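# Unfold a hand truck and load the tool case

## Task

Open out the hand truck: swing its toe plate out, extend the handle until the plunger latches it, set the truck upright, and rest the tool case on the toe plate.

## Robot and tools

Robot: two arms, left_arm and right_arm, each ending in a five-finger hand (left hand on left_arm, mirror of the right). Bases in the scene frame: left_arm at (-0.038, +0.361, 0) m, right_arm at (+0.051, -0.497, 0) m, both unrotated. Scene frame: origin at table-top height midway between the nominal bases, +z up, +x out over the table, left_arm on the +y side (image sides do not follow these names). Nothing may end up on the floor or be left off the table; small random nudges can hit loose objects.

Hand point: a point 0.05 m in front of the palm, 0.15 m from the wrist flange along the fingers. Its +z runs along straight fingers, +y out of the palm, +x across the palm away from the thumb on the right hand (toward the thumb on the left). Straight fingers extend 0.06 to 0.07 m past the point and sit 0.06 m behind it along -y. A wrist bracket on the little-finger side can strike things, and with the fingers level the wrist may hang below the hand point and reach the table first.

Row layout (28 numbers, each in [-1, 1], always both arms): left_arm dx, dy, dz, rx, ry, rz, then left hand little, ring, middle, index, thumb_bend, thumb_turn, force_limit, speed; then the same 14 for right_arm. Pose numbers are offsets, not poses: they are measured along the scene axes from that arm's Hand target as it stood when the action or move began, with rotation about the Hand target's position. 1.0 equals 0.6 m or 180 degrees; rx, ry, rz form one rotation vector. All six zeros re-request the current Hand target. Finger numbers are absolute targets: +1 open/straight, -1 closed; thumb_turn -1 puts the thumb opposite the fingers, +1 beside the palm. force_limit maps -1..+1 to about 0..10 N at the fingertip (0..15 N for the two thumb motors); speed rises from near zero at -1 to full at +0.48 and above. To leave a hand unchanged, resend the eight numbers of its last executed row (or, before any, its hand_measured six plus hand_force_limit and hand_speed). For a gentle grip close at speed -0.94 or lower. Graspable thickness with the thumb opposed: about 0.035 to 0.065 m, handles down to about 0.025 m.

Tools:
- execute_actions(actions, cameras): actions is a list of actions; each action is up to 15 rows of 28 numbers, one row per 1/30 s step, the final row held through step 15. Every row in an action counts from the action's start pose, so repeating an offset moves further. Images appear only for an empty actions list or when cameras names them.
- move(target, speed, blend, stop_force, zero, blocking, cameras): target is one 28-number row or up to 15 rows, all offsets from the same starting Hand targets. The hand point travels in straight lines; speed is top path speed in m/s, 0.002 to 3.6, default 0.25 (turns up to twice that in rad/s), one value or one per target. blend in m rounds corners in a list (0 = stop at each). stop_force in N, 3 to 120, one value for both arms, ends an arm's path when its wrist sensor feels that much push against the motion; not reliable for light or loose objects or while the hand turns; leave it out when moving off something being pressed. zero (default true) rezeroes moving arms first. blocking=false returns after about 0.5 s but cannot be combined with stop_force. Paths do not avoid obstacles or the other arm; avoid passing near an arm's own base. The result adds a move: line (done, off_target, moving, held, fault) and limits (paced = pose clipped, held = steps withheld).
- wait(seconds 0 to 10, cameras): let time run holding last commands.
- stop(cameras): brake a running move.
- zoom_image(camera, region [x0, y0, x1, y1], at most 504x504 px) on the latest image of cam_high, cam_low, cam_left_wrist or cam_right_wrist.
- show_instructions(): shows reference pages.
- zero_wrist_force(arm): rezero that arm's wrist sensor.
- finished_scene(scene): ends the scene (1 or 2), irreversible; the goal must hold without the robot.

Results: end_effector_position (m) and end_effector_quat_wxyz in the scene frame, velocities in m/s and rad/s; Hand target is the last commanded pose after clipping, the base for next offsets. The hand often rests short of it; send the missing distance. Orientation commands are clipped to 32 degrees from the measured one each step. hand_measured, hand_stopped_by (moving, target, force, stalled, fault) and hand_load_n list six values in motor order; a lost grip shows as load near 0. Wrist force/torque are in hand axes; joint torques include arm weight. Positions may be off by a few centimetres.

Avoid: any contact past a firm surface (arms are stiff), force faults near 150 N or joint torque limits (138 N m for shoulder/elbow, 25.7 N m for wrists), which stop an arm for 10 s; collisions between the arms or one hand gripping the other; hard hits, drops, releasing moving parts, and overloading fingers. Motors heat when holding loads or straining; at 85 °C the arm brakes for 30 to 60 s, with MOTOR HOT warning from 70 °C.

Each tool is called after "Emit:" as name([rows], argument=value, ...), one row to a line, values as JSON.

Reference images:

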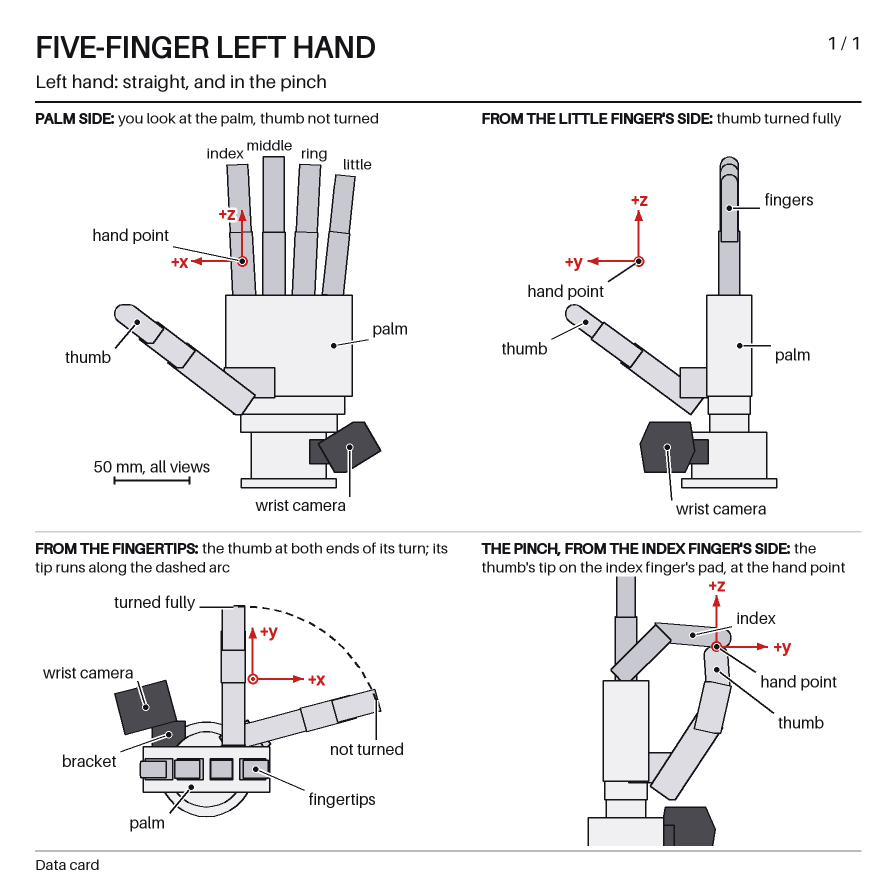

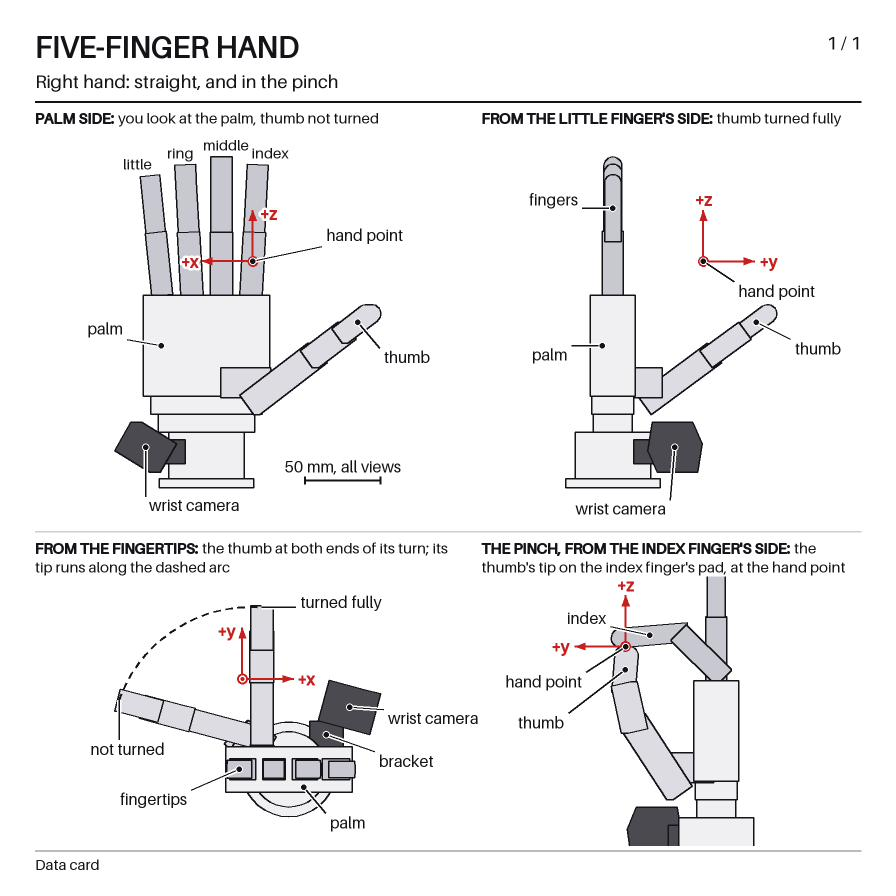

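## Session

Emit:
execute_actions(actions=[])

Emit:
zoom_image(camera="cam_high", region=[230, 200, 560, 400])

Emit:
zoom_image(camera="cam_low", region=[180, 180, 520, 320])

Scene clock: 0.00 s.
left_arm: end_effector_position=(+0.3505, +0.2673, +0.1931) hand_measured=(+1.000, +1.000, +1.000, +1.000, +1.000, +1.000) hand_load_n=(+0.0, +0.0, +0.0, +0.0, +0.0, +0.0) hand_stopped_by=(target, target, target, target, target, target) hand_force_limit=0.00 hand_speed=-0.80 end_effector_quat_wxyz=(+0.597, -0.630, +0.222, -0.444) | right_arm: end_effector_position=(+0.1520, -0.5325, +0.2803) hand_measured=(+1.000, +1.000, +1.000, +1.000, +1.000, +1.000) hand_load_n=(+0.0, +0.0, +0.0, +0.0, +0.0, +0.0) hand_stopped_by=(target, target, target, target, target, target) hand_force_limit=0.00 hand_speed=-0.80 end_effector_quat_wxyz=(-0.228, -0.433, +0.872, +0.030)
Joint positions: left_arm=[2.796 -1.334 -2.543 4.058 -2.501 2.985] | right_arm=[-0.831 -1.757 2.012 1.512 1.994 -3.28]
Joint velocities: within noise
Joint torques (N m): no reading
Wrist force (N): no reading
Wrist torque (N m): no reading
Wrist force, peak (N): no reading
Hand target: left_arm +0.3505, +0.2673, +0.1931; +0.597, -0.630, +0.222, -0.444 | right_arm +0.1520, -0.5325, +0.2803; -0.228, -0.433, +0.872, +0.030

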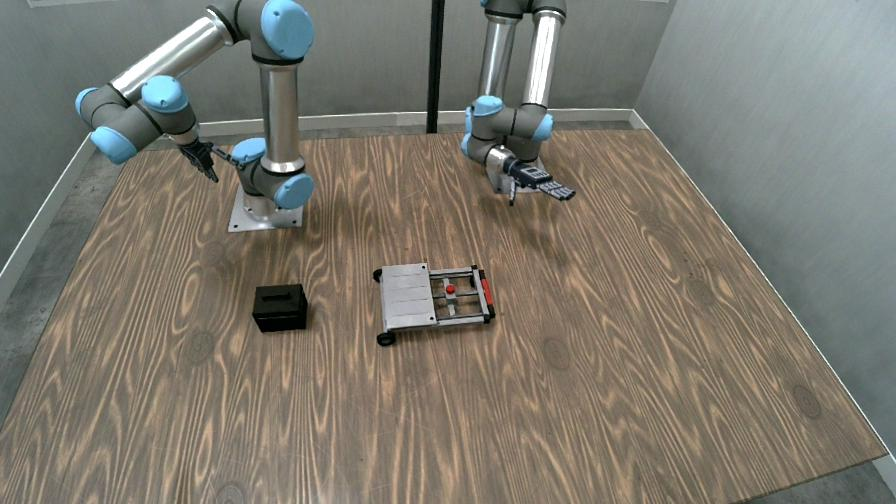

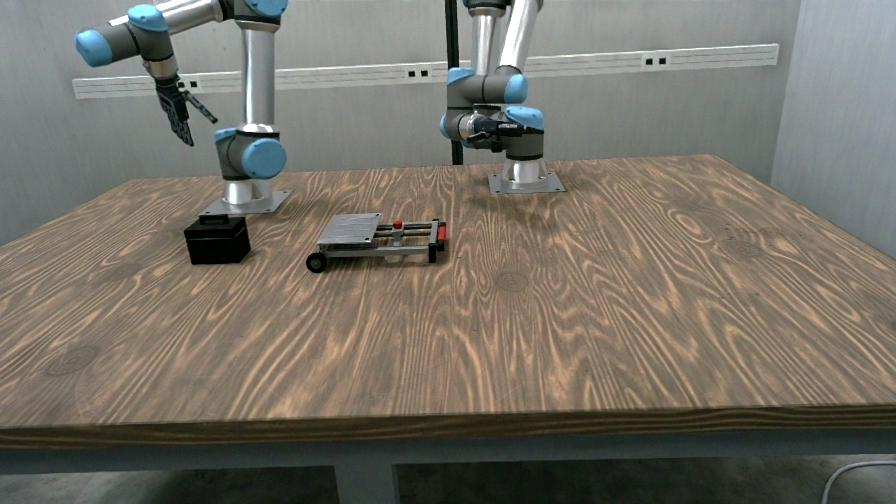

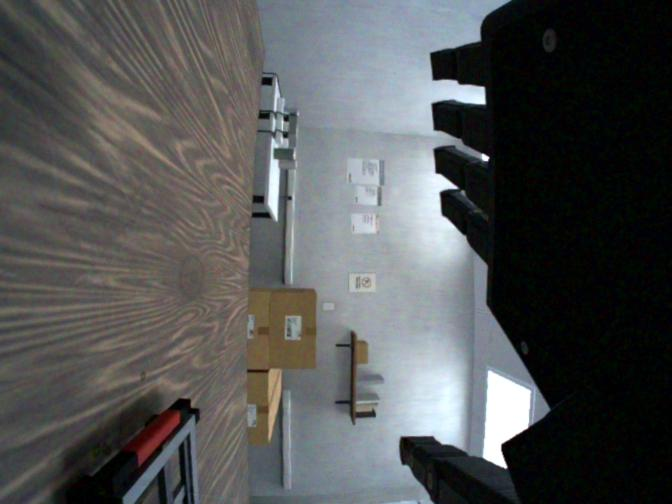

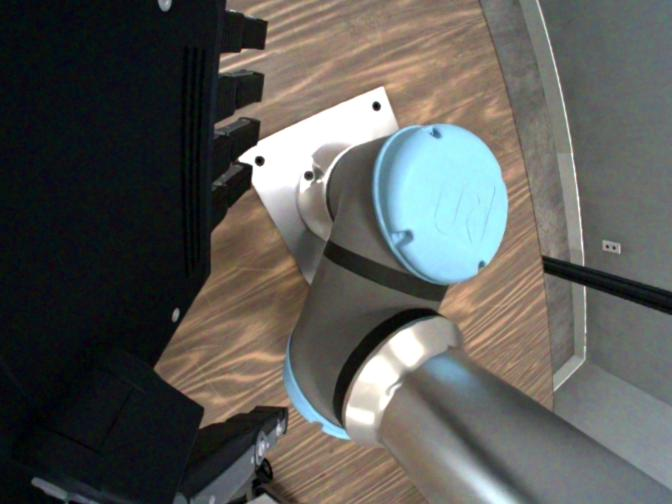

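Scaled by 1.527.

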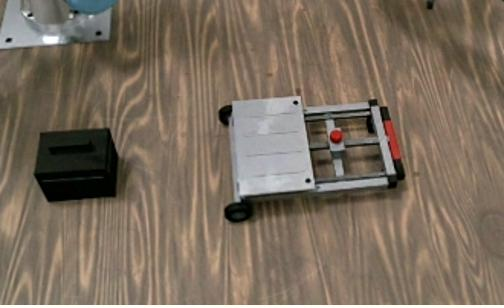

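Scaled by 1.482.

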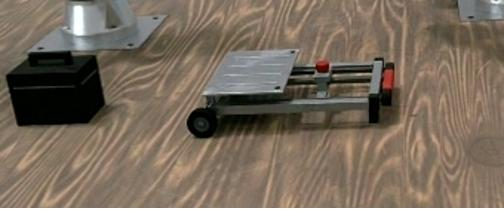

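Emit:
move([
  [0,0,0,0,0,0,1,1,1,1,1,1,0,-0.8,0.4,0.3,0.2,-0.1137,-0.1355,-0.641,1,1,1,1,1,1,0,0.0],
], speed=0.45)

Emit:
move([
  [0,0,0,0,0,0,1,1,1,1,1,1,0,-0.8,0.35,0.35,0,0,0,-0.6389,1,1,1,1,1,1,0,0.0],
], speed=0.45, cameras=["all"])

Scene clock: 58.87 s.
left_arm: end_effector_position=(+0.3505, +0.2673, +0.1931) hand_measured=(+1.000, +1.000, +1.000, +1.000, +1.000, +1.000) hand_load_n=(+0.0, +0.0, +0.0, +0.0, +0.0, -0.5) hand_stopped_by=(target, target, target, target, target, target) hand_force_limit=0.00 hand_speed=-0.80 end_effector_quat_wxyz=(+0.597, -0.630, +0.222, -0.444) | right_arm: end_effector_position=(+0.3920, -0.3525, +0.4003) hand_measured=(+1.000, +1.000, +1.000, +1.000, +1.000, +1.000) hand_load_n=(+0.0, +0.0, +0.0, +0.0, +0.0, +0.0) hand_stopped_by=(target, target, target, target, target, target) hand_force_limit=0.00 hand_speed=0.00 end_effector_quat_wxyz=(+0.000, +0.538, +0.843, +0.000)
Joint positions: left_arm=[2.796 -1.334 -2.543 4.058 -2.501 2.985] | right_arm=[0.051 -1.587 1.425 1.733 1.571 -0.384]
Joint torques (N m): left_arm=[-0.16 6.73 16.58 1.08 0.09 0.15] | right_arm=[11.12 -10.82 -27.33 3.38 2.51 1.34]
Wrist force (N): left_arm=[-0.1 0.3 -0.1] | right_arm=[0.0 -0.1 0.1]
Wrist torque (N m): left_arm=[0.05 0.01 -0.01] | right_arm=[0.06 -0.08 -0.01]
Wrist force, peak (N): left_arm=[-0.4 0.0 0.5] | right_arm=[-0.2 -0.6 0.2]
Hand target: left_arm +0.3505, +0.2673, +0.1931; +0.597, -0.630, +0.222, -0.444 | right_arm +0.3920, -0.3525, +0.4003; +0.000, +0.538, +0.843, +0.000
Off the commanded pose: left_arm 0.000 m, 0 deg | right_arm 0.000 m, 0 deg.
move: done

Scene clock: 62.43 s.
left_arm: end_effector_position=(+0.3505, +0.2673, +0.1931) hand_measured=(+1.000, +1.000, +1.000, +1.000, +1.000, +1.000) hand_load_n=(+0.0, -0.5, +0.0, +0.0, +0.0, -0.5) hand_stopped_by=(target, target, target, target, target, target) hand_force_limit=0.00 hand_speed=-0.80 end_effector_quat_wxyz=(+0.597, -0.630, +0.222, -0.444) | right_arm: end_effector_position=(+0.6009, -0.1433, +0.3992) hand_measured=(+1.000, +1.000, +1.000, +1.000, +1.000, +1.000) hand_load_n=(+0.0, +0.0, +0.0, +0.0, +0.0, +0.0) hand_stopped_by=(target, target, target, target, target, target) hand_force_limit=0.00 hand_speed=0.00 end_effector_quat_wxyz=(-0.150, +0.952, +0.047, +0.262)
Joint positions: left_arm=[2.796 -1.334 -2.543 4.058 -2.501 2.985] | right_arm=[0.401 -0.722 0.035 1.652 1.474 1.904]
Joint torques (N m): left_arm=[0.03 6.71 16.56 1.1 0.1 0.19] | right_arm=[-9.74 -53.98 -24.21 2.32 -2.49 1.25]
Wrist force (N): left_arm=[-0.1 0.2 0.0] | right_arm=[-0.3 -0.2 0.1]
Wrist torque (N m): left_arm=[0.02 0.02 0.00] | right_arm=[0.09 0.10 -0.01]
Wrist force, peak (N): left_arm=[-0.4 0.3 0.3] | right_arm=[1.0 0.1 1.6]
Hand target: left_arm +0.3505, +0.2673, +0.1931; +0.597, -0.630, +0.222, -0.444 | right_arm +0.6020, -0.1425, +0.4003; -0.015, +1.000, +0.004, +0.027
Off the commanded pose: left_arm 0.000 m, 0 deg | right_arm 0.002 m, 36 deg; orientation clipped.
elbow stopped short (right arm): the move would have taken joint 3 (elbow) straighter than the controller allows.
move: off_target (right_arm); limits=paced

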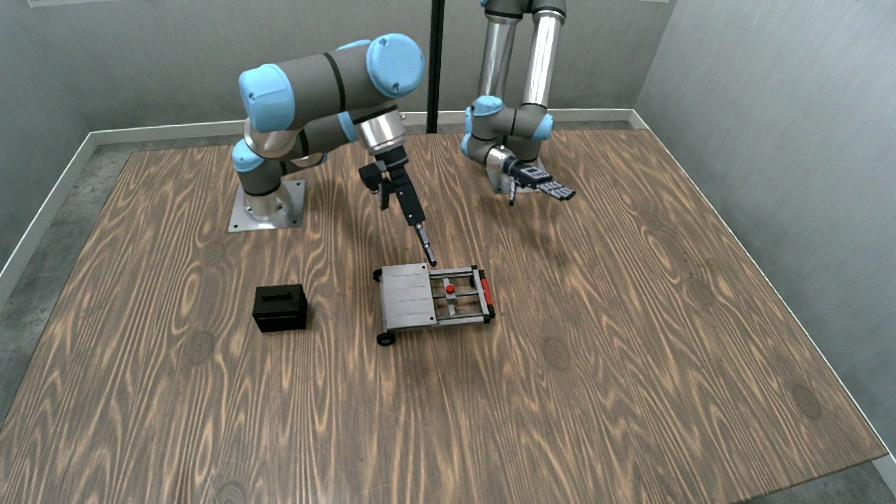

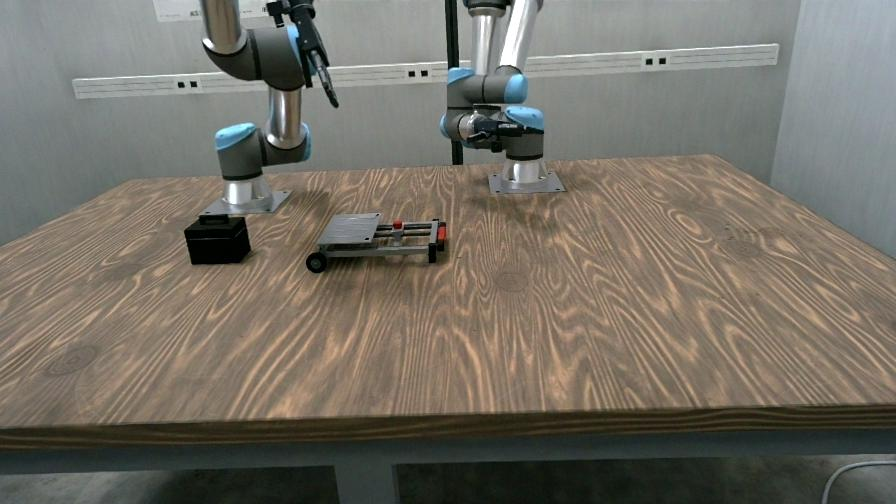

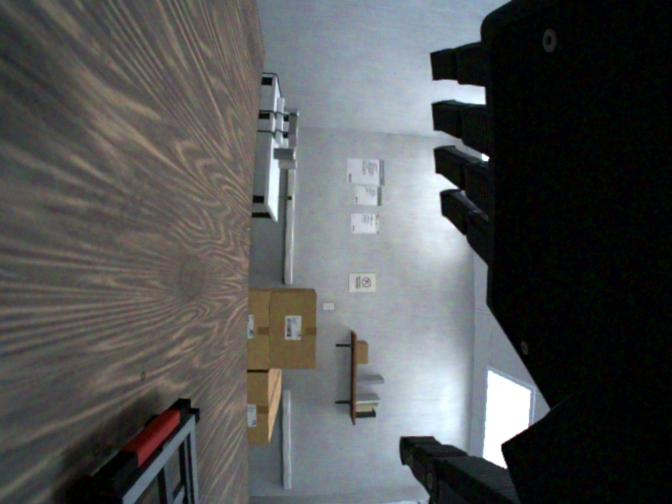

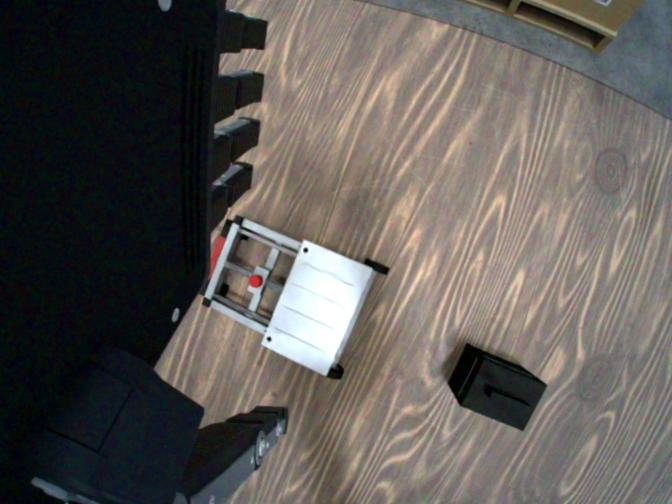

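Emit:
move([
  [0.0825,-0.162,0.095,0.0983,0.0791,-0.3502,1,1,1,1,1,1,0,-0.4,-0.1117,0.125,-0.3838,-0.0095,0.0172,-0.0025,-1,-1,-1,1,1,1,0,0.0],
], speed=0.3, cameras=["all"])

Scene clock: 132.30 s.
left_arm: end_effector_position=(+0.4000, +0.1701, +0.2501) hand_measured=(+1.000, +1.000, +1.000, +1.000, +1.000, +1.000) hand_load_n=(+0.0, +0.0, +0.0, +0.0, +0.0, +0.0) hand_stopped_by=(target, target, target, target, target, target) hand_force_limit=0.00 hand_speed=-0.40 end_effector_quat_wxyz=(+0.333, -0.376, +0.647, -0.574) | right_arm: end_effector_position=(+0.5338, -0.0687, +0.1695) hand_measured=(-1.000, -1.000, -1.000, +1.000, +1.000, +1.000) hand_load_n=(+0.0, +0.5, +0.0, +0.0, -0.5, +0.0) hand_stopped_by=(target, target, target, target, target, target) hand_force_limit=0.00 hand_speed=0.00 end_effector_quat_wxyz=(-0.033, +0.999, +0.006, +0.035)
Joint positions: left_arm=[3.531 -1.225 -2.241 3.274 -0.672 3.292] | right_arm=[0.565 -0.356 0.035 1.797 1.552 2.126]
Joint torques (N m): left_arm=[-11.02 -4.83 31.79 -1.56 2.22 2.81] | right_arm=[11.36 -52.2 -26.52 0.96 -2.32 1.31]
Wrist force (N): left_arm=[-0.4 -0.5 0.5] | right_arm=[-0.1 -0.4 0.0]
Wrist torque (N m): left_arm=[-0.16 0.08 -0.09] | right_arm=[0.05 -0.04 -0.02]
Wrist force, peak (N): left_arm=[-0.4 -0.3 1.1] | right_arm=[0.0 -0.8 0.8]
Hand target: left_arm +0.4000, +0.1701, +0.2501; +0.333, -0.376, +0.647, -0.574 | right_arm +0.5350, -0.0675, +0.1700; +0.000, +1.000, +0.000, +0.000
Off the commanded pose: left_arm 0.000 m, 0 deg | right_arm 0.002 m, 6 deg.
elbow stopped short (right arm): the move would have taken joint 3 (elbow) straighter than the controller allows.
move: off_target (right_arm)

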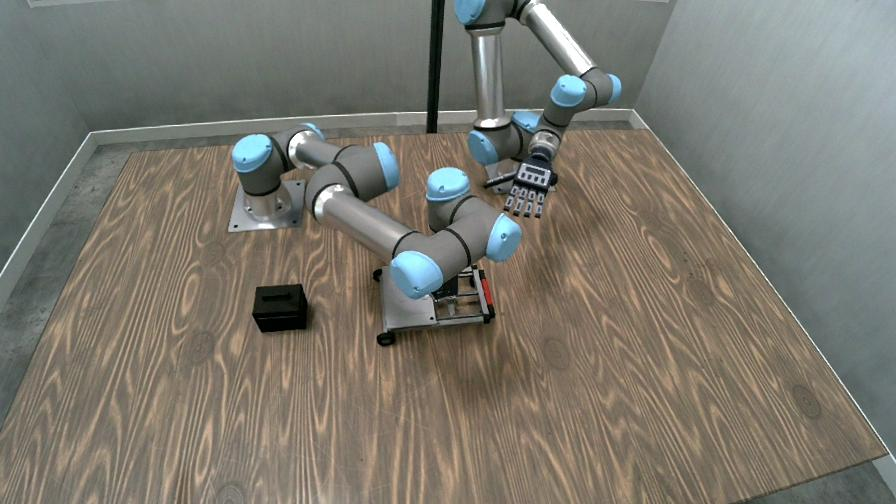

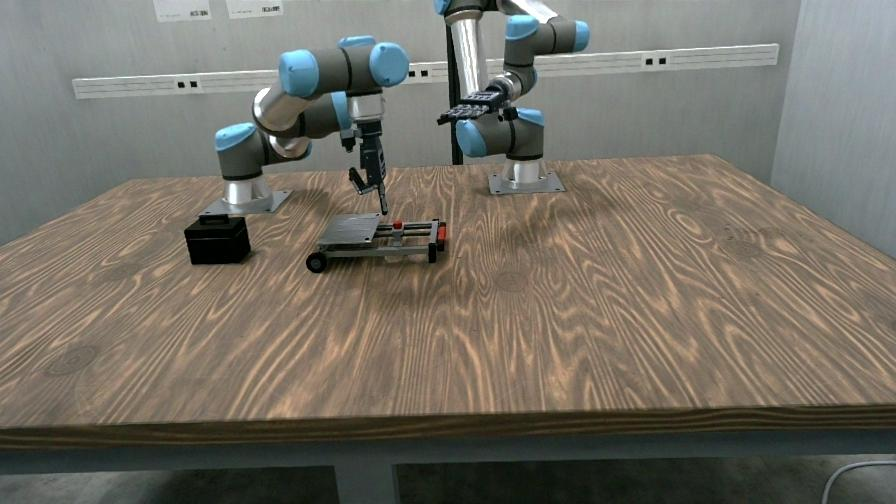

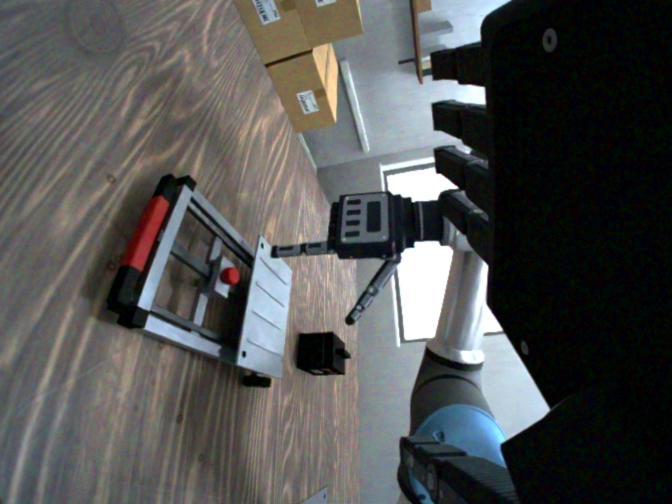

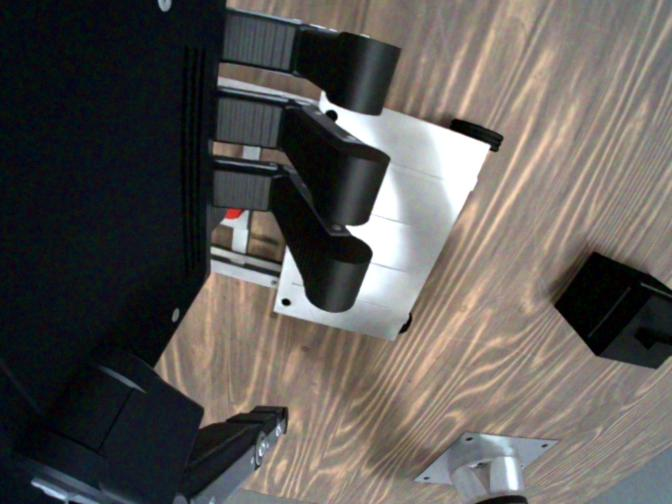

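Emit:
move([
  [0,0,0,0,0,0,1,1,1,1,1,1,0,-0.4,0.003,-0.0133,-0.0667,0,0,0,-1,-1,-1,1,1,1,0,0.0],
], speed=0.1, cameras=["cam_left_wrist","cam_right_wrist","cam_low"])

Emit:
zoom_image(camera="cam_left_wrist", region=[120, 180, 360, 400])

Scene clock: 186.47 s.
left_arm: end_effector_position=(+0.4000, +0.1701, +0.2501) hand_measured=(+1.000, +1.000, +1.000, +1.000, +1.000, +1.000) hand_load_n=(+0.0, +0.0, +0.0, +0.0, +0.0, +0.0) hand_stopped_by=(target, target, target, target, target, target) hand_force_limit=0.00 hand_speed=-0.40 end_effector_quat_wxyz=(+0.333, -0.376, +0.647, -0.574) | right_arm: end_effector_position=(+0.5358, -0.0763, +0.1299) hand_measured=(-1.000, -1.000, -1.000, +1.000, +1.000, +1.000) hand_load_n=(+0.0, +0.0, +0.0, +0.0, +0.0, -0.5) hand_stopped_by=(target, target, target, target, target, target) hand_force_limit=0.00 hand_speed=0.00 end_effector_quat_wxyz=(-0.008, +1.000, +0.002, +0.008)
Joint positions: left_arm=[3.53 -1.225 -2.241 3.273 -0.672 3.293] | right_arm=[0.559 -0.291 0.035 1.805 1.566 2.127]
Joint torques (N m): left_arm=[-10.73 -4.81 32.36 -1.42 2.36 2.84] | right_arm=[-9.94 -53.52 -20.89 2.6 2.47 1.22]
Wrist force (N): left_arm=[-0.2 -0.4 0.5] | right_arm=[-0.2 -0.2 0.3]
Wrist torque (N m): left_arm=[-0.15 0.03 -0.08] | right_arm=[0.04 -0.07 -0.03]
Wrist force, peak (N): left_arm=[-0.3 -0.7 0.9] | right_arm=[-0.3 -0.4 0.6]
Hand target: left_arm +0.4000, +0.1701, +0.2501; +0.333, -0.376, +0.647, -0.574 | right_arm +0.5368, -0.0755, +0.1300; +0.000, +1.000, +0.000, +0.000
Off the commanded pose: left_arm 0.000 m, 0 deg | right_arm 0.001 m, 1 deg.
elbow stopped short (right arm): the move would have taken joint 3 (elbow) straighter than the controller allows.
move: done
Images, in order (width x height): cam_low 896x504, cam_left_wrist 672x504, cam_right_wrist 672x504.

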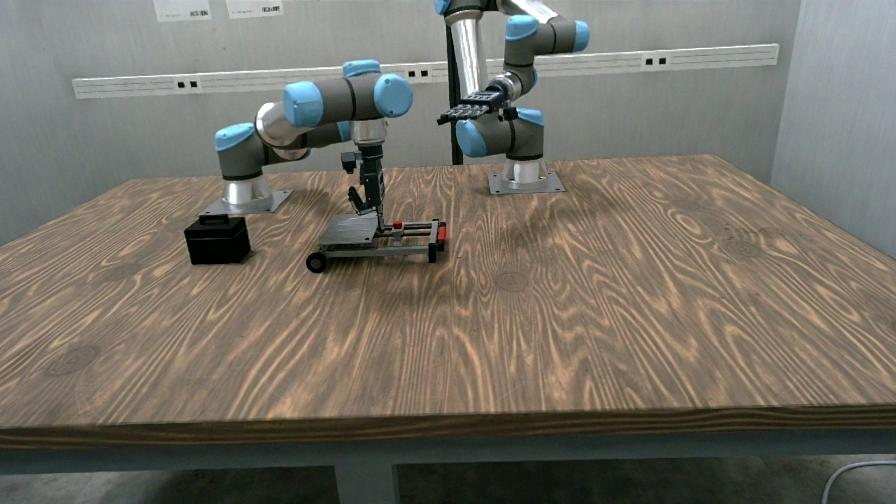

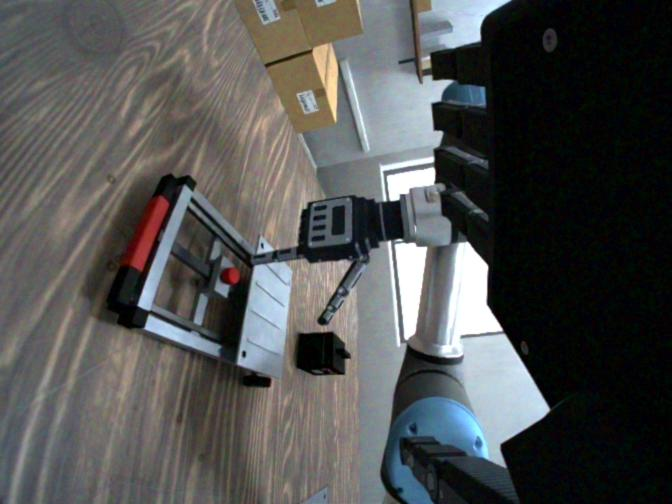

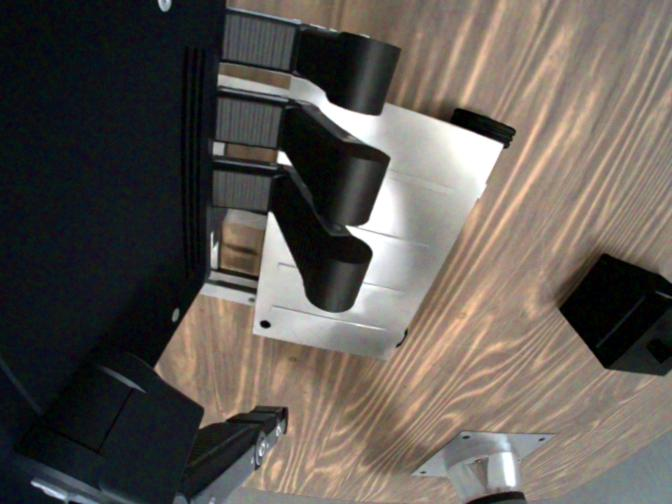

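Scaled by 2.100 from the camera's 672x504 image, which has a finer 960x720 frame.

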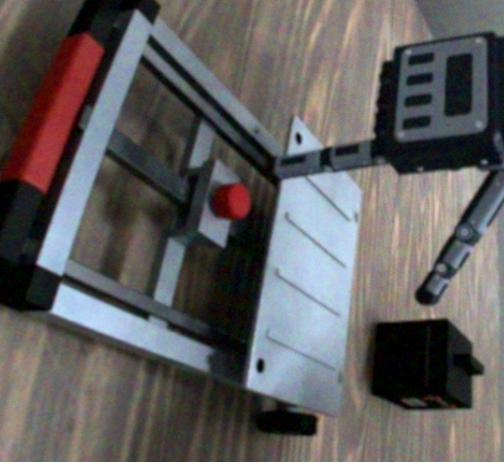

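Emit:
wait(seconds=0, cameras=["all"])

Scene clock: 221.13 s.
left_arm: end_effector_position=(+0.4000, +0.1701, +0.2501) hand_measured=(+1.000, +1.000, +1.000, +1.000, +1.000, +1.000) hand_load_n=(+0.0, +0.0, +0.0, +0.0, +0.0, -0.5) hand_stopped_by=(target, target, target, target, target, target) hand_force_limit=0.00 hand_speed=-0.40 end_effector_quat_wxyz=(+0.333, -0.376, +0.647, -0.574) | right_arm: end_effector_position=(+0.5359, -0.0763, +0.1297) hand_measured=(-1.000, -1.000, -1.000, +1.000, +1.000, +1.000) hand_load_n=(+0.0, +0.0, +0.0, +0.0, +0.0, +0.0) hand_stopped_by=(target, target, target, target, target, target) hand_force_limit=0.00 hand_speed=0.00 end_effector_quat_wxyz=(-0.008, +1.000, +0.002, +0.008)
Joint positions: left_arm=[3.53 -1.225 -2.241 3.273 -0.672 3.293] | right_arm=[0.559 -0.291 0.035 1.805 1.566 2.127]
Joint torques (N m): left_arm=[-11.01 -5.32 32.56 -1.36 2.21 2.94] | right_arm=[-10.33 -52.64 -12.1 1.25 2.37 -0.11]
Wrist force (N): left_arm=[-0.2 -0.6 0.4] | right_arm=[0.0 -0.4 -0.2]
Wrist torque (N m): left_arm=[-0.16 0.05 -0.08] | right_arm=[0.03 -0.08 -0.02]
Wrist force, peak (N): left_arm=[-0.3 -0.8 0.8] | right_arm=[-0.3 -0.7 -0.1]
Hand target: left_arm +0.4000, +0.1701, +0.2501; +0.333, -0.376, +0.647, -0.574 | right_arm +0.5368, -0.0755, +0.1300; +0.000, +1.000, +0.000, +0.000
Off the commanded pose: left_arm 0.000 m, 0 deg | right_arm 0.001 m, 1 deg.

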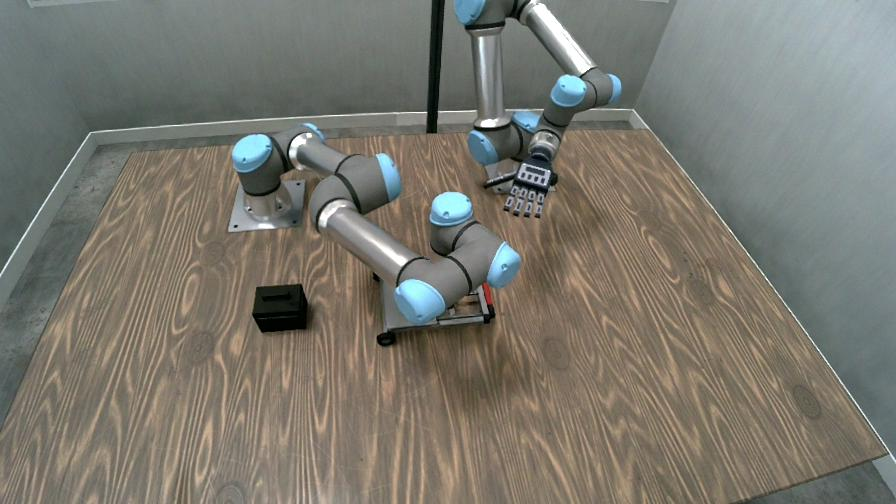

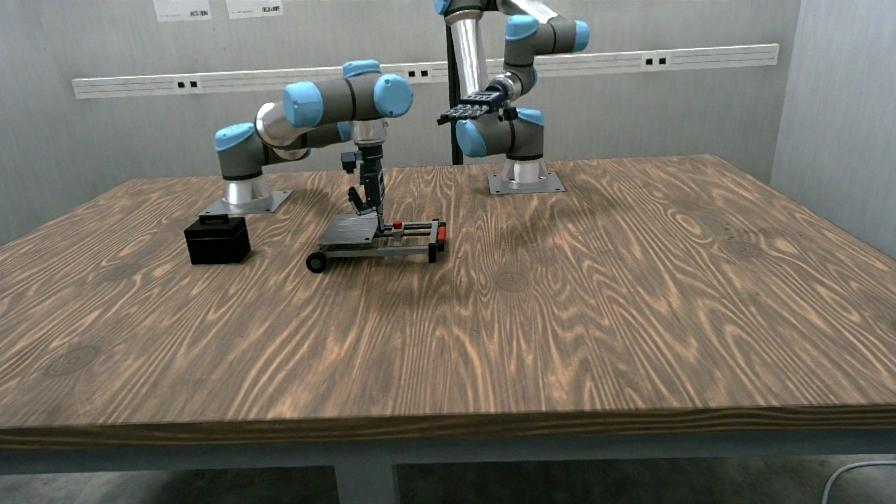

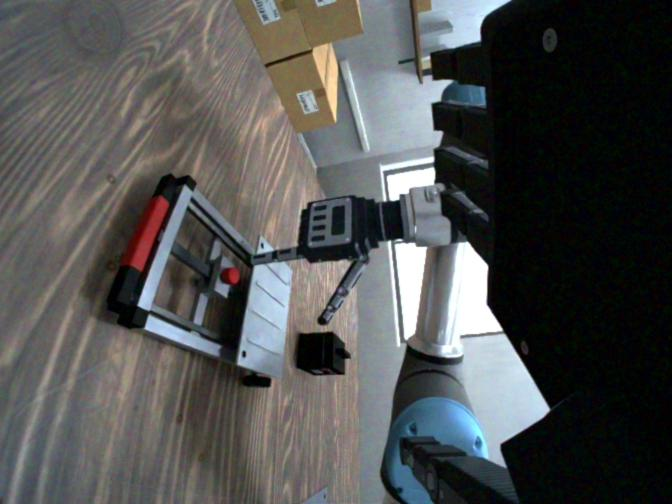

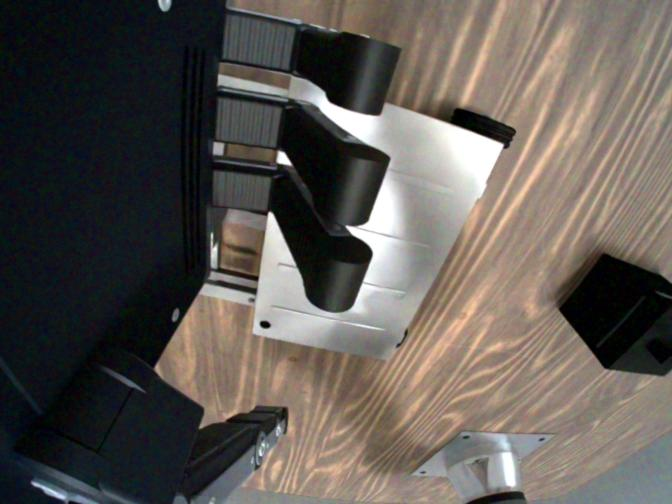

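Emit:
zoom_image(camera="cam_left_wrist", region=[100, 160, 400, 400])

Emit:
zoom_image(camera="cam_right_wrist", region=[180, 0, 540, 400])

Scaled by 1.680 from the camera's 672x504 image, which has a finer 960x720 frame.

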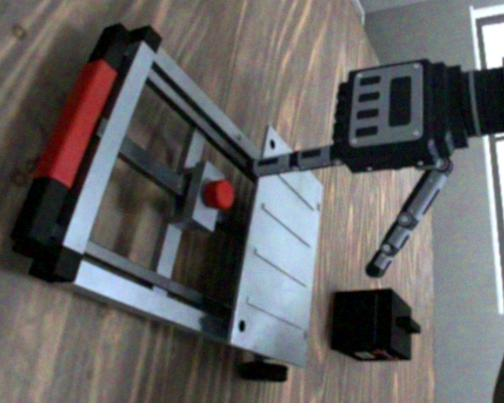

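Scaled by 1.260 from the camera's 672x504 image, which has a finer 960x720 frame.

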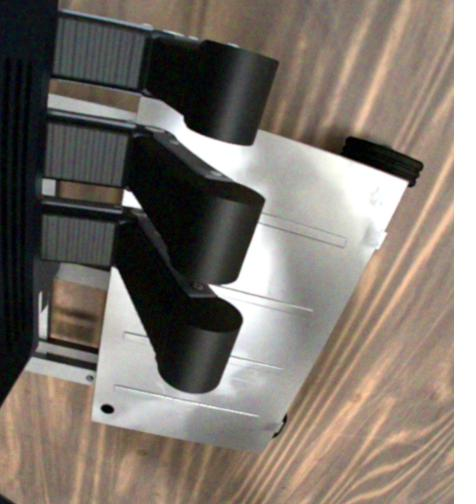

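Emit:
move([
  [0,0,0,0,0,0, 1,1,1,1,1,1,0,-0.4, -0.02,0.01,0,0,0,0, -1,-1,-1,1,1,1,0,0.0],
  [0,0,0,0,0,0, 1,1,1,1,1,1,0,-0.4, -0.02,0.01,-0.03,0,0,0, -1,-1,-1,1,1,1,0,0.0],
], speed=[0.1,0.05], stop_force=4, cameras=["cam_left_wrist","cam_right_wrist"])

Emit:
zoom_image(camera="cam_left_wrist", region=[150, 200, 350, 340])

Scene clock: 264.57 s.
left_arm: end_effector_position=(+0.4000, +0.1701, +0.2501) hand_measured=(+1.000, +1.000, +1.000, +1.000, +1.000, +1.000) hand_load_n=(+0.0, +0.0, +0.0, -0.5, +0.0, +0.0) hand_stopped_by=(target, target, target, target, target, target) hand_force_limit=0.00 hand_speed=-0.40 end_effector_quat_wxyz=(+0.333, -0.376, +0.647, -0.574) | right_arm: end_effector_position=(+0.5248, -0.0695, +0.1120) hand_measured=(-1.000, -1.000, -1.000, +1.000, +1.000, +1.000) hand_load_n=(+0.0, +0.0, +0.0, +0.0, +0.0, +0.0) hand_stopped_by=(target, target, target, target, target, target) hand_force_limit=0.00 hand_speed=0.00 end_effector_quat_wxyz=(+0.000, +1.000, +0.000, +0.000)
Joint positions: left_arm=[3.53 -1.225 -2.241 3.273 -0.672 3.293] | right_arm=[0.577 -0.336 0.184 1.723 1.57 2.148]
Joint torques (N m): left_arm=[-10.43 -4.95 32.44 -1.34 2.32 2.85] | right_arm=[-9.44 -64.79 -10.18 1.13 -2.32 -1.26]
Wrist force (N): left_arm=[-0.4 -0.7 0.4] | right_arm=[0.0 -0.2 0.1]
Wrist torque (N m): left_arm=[-0.17 0.08 -0.08] | right_arm=[0.05 -0.08 0.08]
Wrist force, peak (N): left_arm=[-0.3 -0.3 0.9] | right_arm=[-0.4 -0.6 -0.1]
Hand target: left_arm +0.4000, +0.1701, +0.2501; +0.333, -0.376, +0.647, -0.574 | right_arm +0.5248, -0.0695, +0.1120; +0.000, +1.000, +0.000, +0.000
Off the commanded pose: left_arm 0.000 m, 0 deg | right_arm 0.000 m, 0 deg.
elbow stopped short (right arm): the move would have taken joint 3 (elbow) straighter than the controller allows.
move: done
Images, in order (width x height): cam_left_wrist 672x504, cam_right_wrist 672x504.

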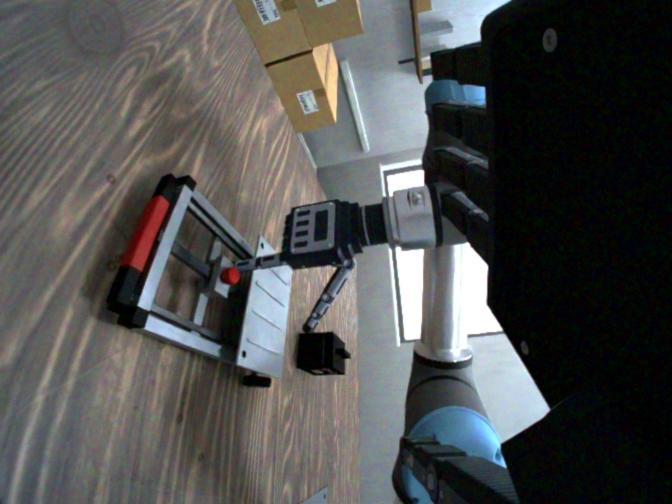

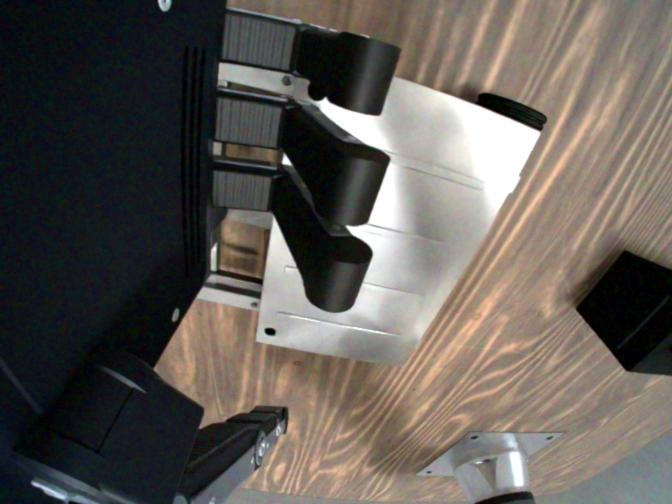

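Scaled by 2.520 from the camera's 672x504 image, which has a finer 960x720 frame.

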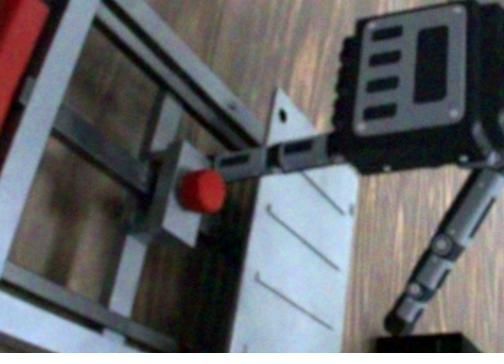

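Emit:
move([
  [0,0,0,0,0,0, 1,1,1,1,1,1,0,-0.4, 0,-0.01,0,0,0,0, -1,-1,-1,1,1,1,0,0.0],
  [0,0,0,0,0,0, 1,1,1,1,1,1,0,-0.4, 0,-0.01,-0.045,0,0,0, -1,-1,-1,1,1,1,0,0.0],
], speed=[0.05,0.04], stop_force=4, cameras=["cam_left_wrist","cam_right_wrist"])

Emit:
zoom_image(camera="cam_left_wrist", region=[150, 200, 350, 340])

Scene clock: 316.23 s.
left_arm: end_effector_position=(+0.4000, +0.1701, +0.2501) hand_measured=(+1.000, +1.000, +1.000, +1.000, +1.000, +1.000) hand_load_n=(+0.0, +0.0, +0.0, -0.5, +0.0, -0.5) hand_stopped_by=(target, target, target, target, target, target) hand_force_limit=0.00 hand_speed=-0.40 end_effector_quat_wxyz=(+0.333, -0.376, +0.647, -0.574) | right_arm: end_effector_position=(+0.5248, -0.0755, +0.0850) hand_measured=(-1.000, -1.000, -1.000, +1.000, +1.000, +1.000) hand_load_n=(+0.0, +0.0, +0.0, +0.0, +0.0, +0.0) hand_stopped_by=(target, target, target, target, target, target) hand_force_limit=0.00 hand_speed=0.00 end_effector_quat_wxyz=(+0.000, +1.000, +0.000, +0.000)
Joint positions: left_arm=[3.53 -1.225 -2.241 3.273 -0.672 3.293] | right_arm=[0.57 -0.393 0.368 1.596 1.57 2.14]
Joint torques (N m): left_arm=[-10.23 -4.61 32.42 -1.39 2.29 2.84] | right_arm=[-9.39 -64.45 -10.11 1.03 -2.33 -1.34]
Wrist force (N): left_arm=[-0.1 -0.6 0.4] | right_arm=[-0.1 -0.3 0.1]
Wrist torque (N m): left_arm=[-0.16 0.03 -0.07] | right_arm=[0.03 -0.07 0.11]
Wrist force, peak (N): left_arm=[-0.5 -0.5 0.8] | right_arm=[0.2 -0.4 0.5]
Hand target: left_arm +0.4000, +0.1701, +0.2501; +0.333, -0.376, +0.647, -0.574 | right_arm +0.5248, -0.0755, +0.0850; +0.000, +1.000, +0.000, +0.000
Off the commanded pose: left_arm 0.000 m, 0 deg | right_arm 0.000 m, 0 deg.
move: done
Images, in order (width x height): cam_left_wrist 672x504, cam_right_wrist 672x504.

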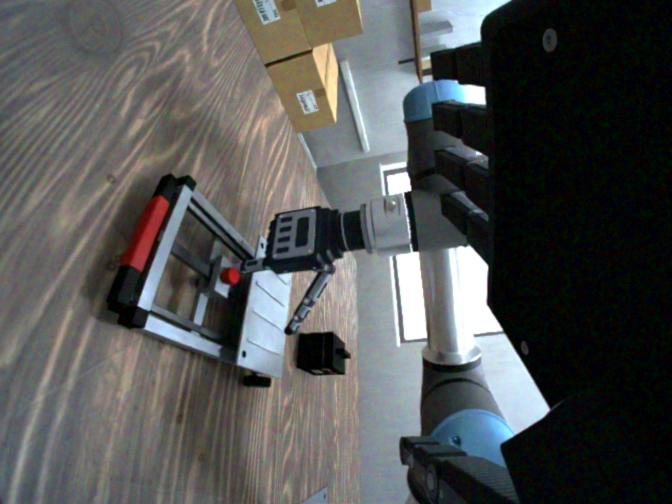

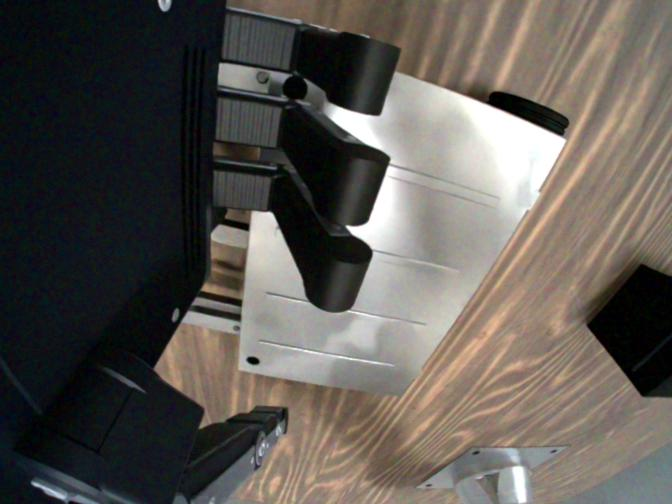

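Scaled by 2.520 from the camera's 672x504 image, which has a finer 960x720 frame.

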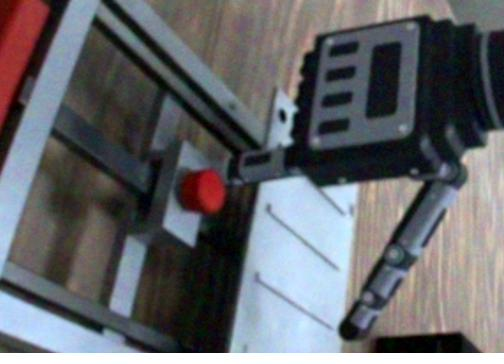

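Emit:
execute_actions([
  [[0,0,0,0,0,0, 1,1,1,1,1,1,0,-0.4, 0,0,0,0,0,0, -1,-1,-1,0,1,1,0,-0.4]],
  [[0,0,0,0,0,0, 1,1,1,1,1,1,0,-0.4, 0,0,0,0,0,0, -1,-1,-1,0,1,1,0,-0.4]],
  [[0,0,0,0,0,0, 1,1,1,1,1,1,0,-0.4, 0,0,0,0,0,0, -1,-1,-1,0,1,1,0,-0.4]],
], cameras=["cam_left_wrist","cam_right_wrist","cam_low"])

Scene clock: 327.27 s.
left_arm: end_effector_position=(+0.4000, +0.1701, +0.2501) hand_measured=(+1.000, +1.000, +1.000, +1.000, +1.000, +1.000) hand_load_n=(+0.0, +0.0, +0.0, +0.0, +0.5, -0.5) hand_stopped_by=(target, target, target, target, target, target) hand_force_limit=0.00 hand_speed=-0.40 end_effector_quat_wxyz=(+0.333, -0.376, +0.647, -0.574) | right_arm: end_effector_position=(+0.5248, -0.0755, +0.0850) hand_measured=(-1.000, -1.000, -1.000, +0.000, +1.000, +1.000) hand_load_n=(+0.0, +0.0, +0.0, +1.5, +0.0, +0.5) hand_stopped_by=(target, target, target, target, target, target) hand_force_limit=0.00 hand_speed=-0.40 end_effector_quat_wxyz=(+0.000, +1.000, +0.000, +0.000)
Joint positions: left_arm=[3.53 -1.225 -2.241 3.273 -0.672 3.293] | right_arm=[0.57 -0.393 0.368 1.596 1.57 2.14]
Joint torques (N m): left_arm=[-10.4 -4.39 32.71 -1.35 2.27 2.81] | right_arm=[-9.59 -64.17 -14.38 3.5 3.35 -1.23]
Wrist force (N): left_arm=[-0.5 -0.5 0.3] | right_arm=[-0.4 -4.5 2.9]
Wrist torque (N m): left_arm=[-0.14 0.08 -0.09] | right_arm=[-0.04 -0.06 0.13]
Wrist force, peak (N): left_arm=[-0.2 -0.8 0.8] | right_arm=[0.0 -7.0 2.4]
Hand target: left_arm +0.4000, +0.1701, +0.2501; +0.333, -0.376, +0.647, -0.574 | right_arm +0.5248, -0.0755, +0.0850; +0.000, +1.000, +0.000, +0.000
Off the commanded pose: left_arm 0.000 m, 0 deg | right_arm 0.000 m, 0 deg.
Images, in order (width x height): cam_low 896x504, cam_left_wrist 672x504, cam_right_wrist 672x504.

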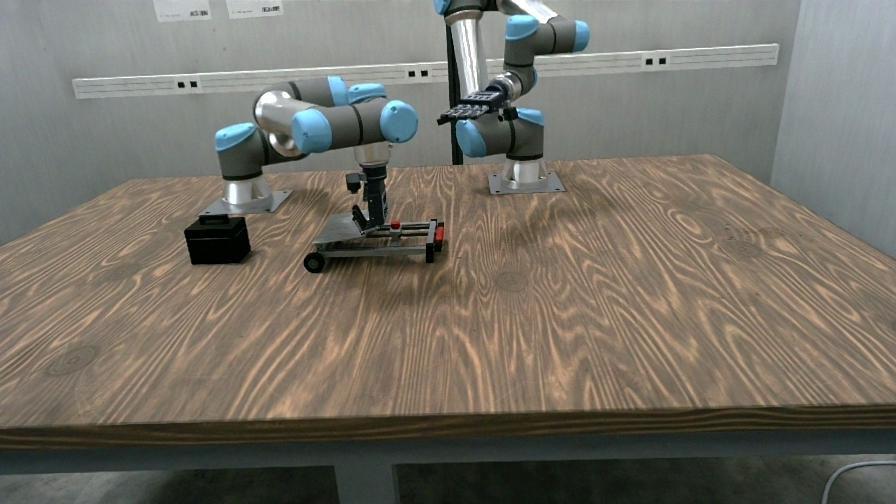

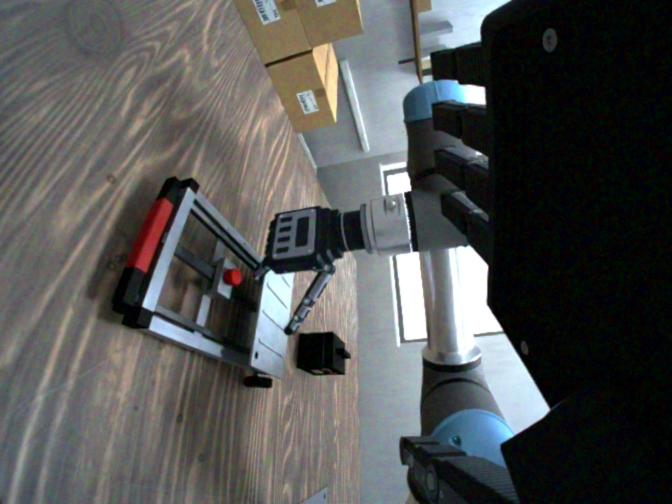

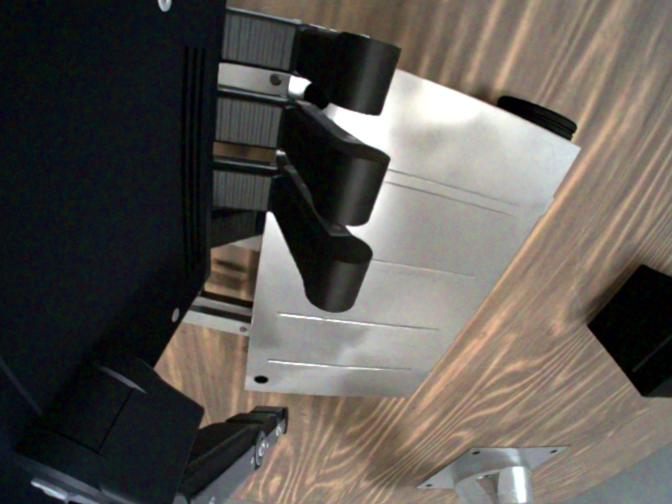

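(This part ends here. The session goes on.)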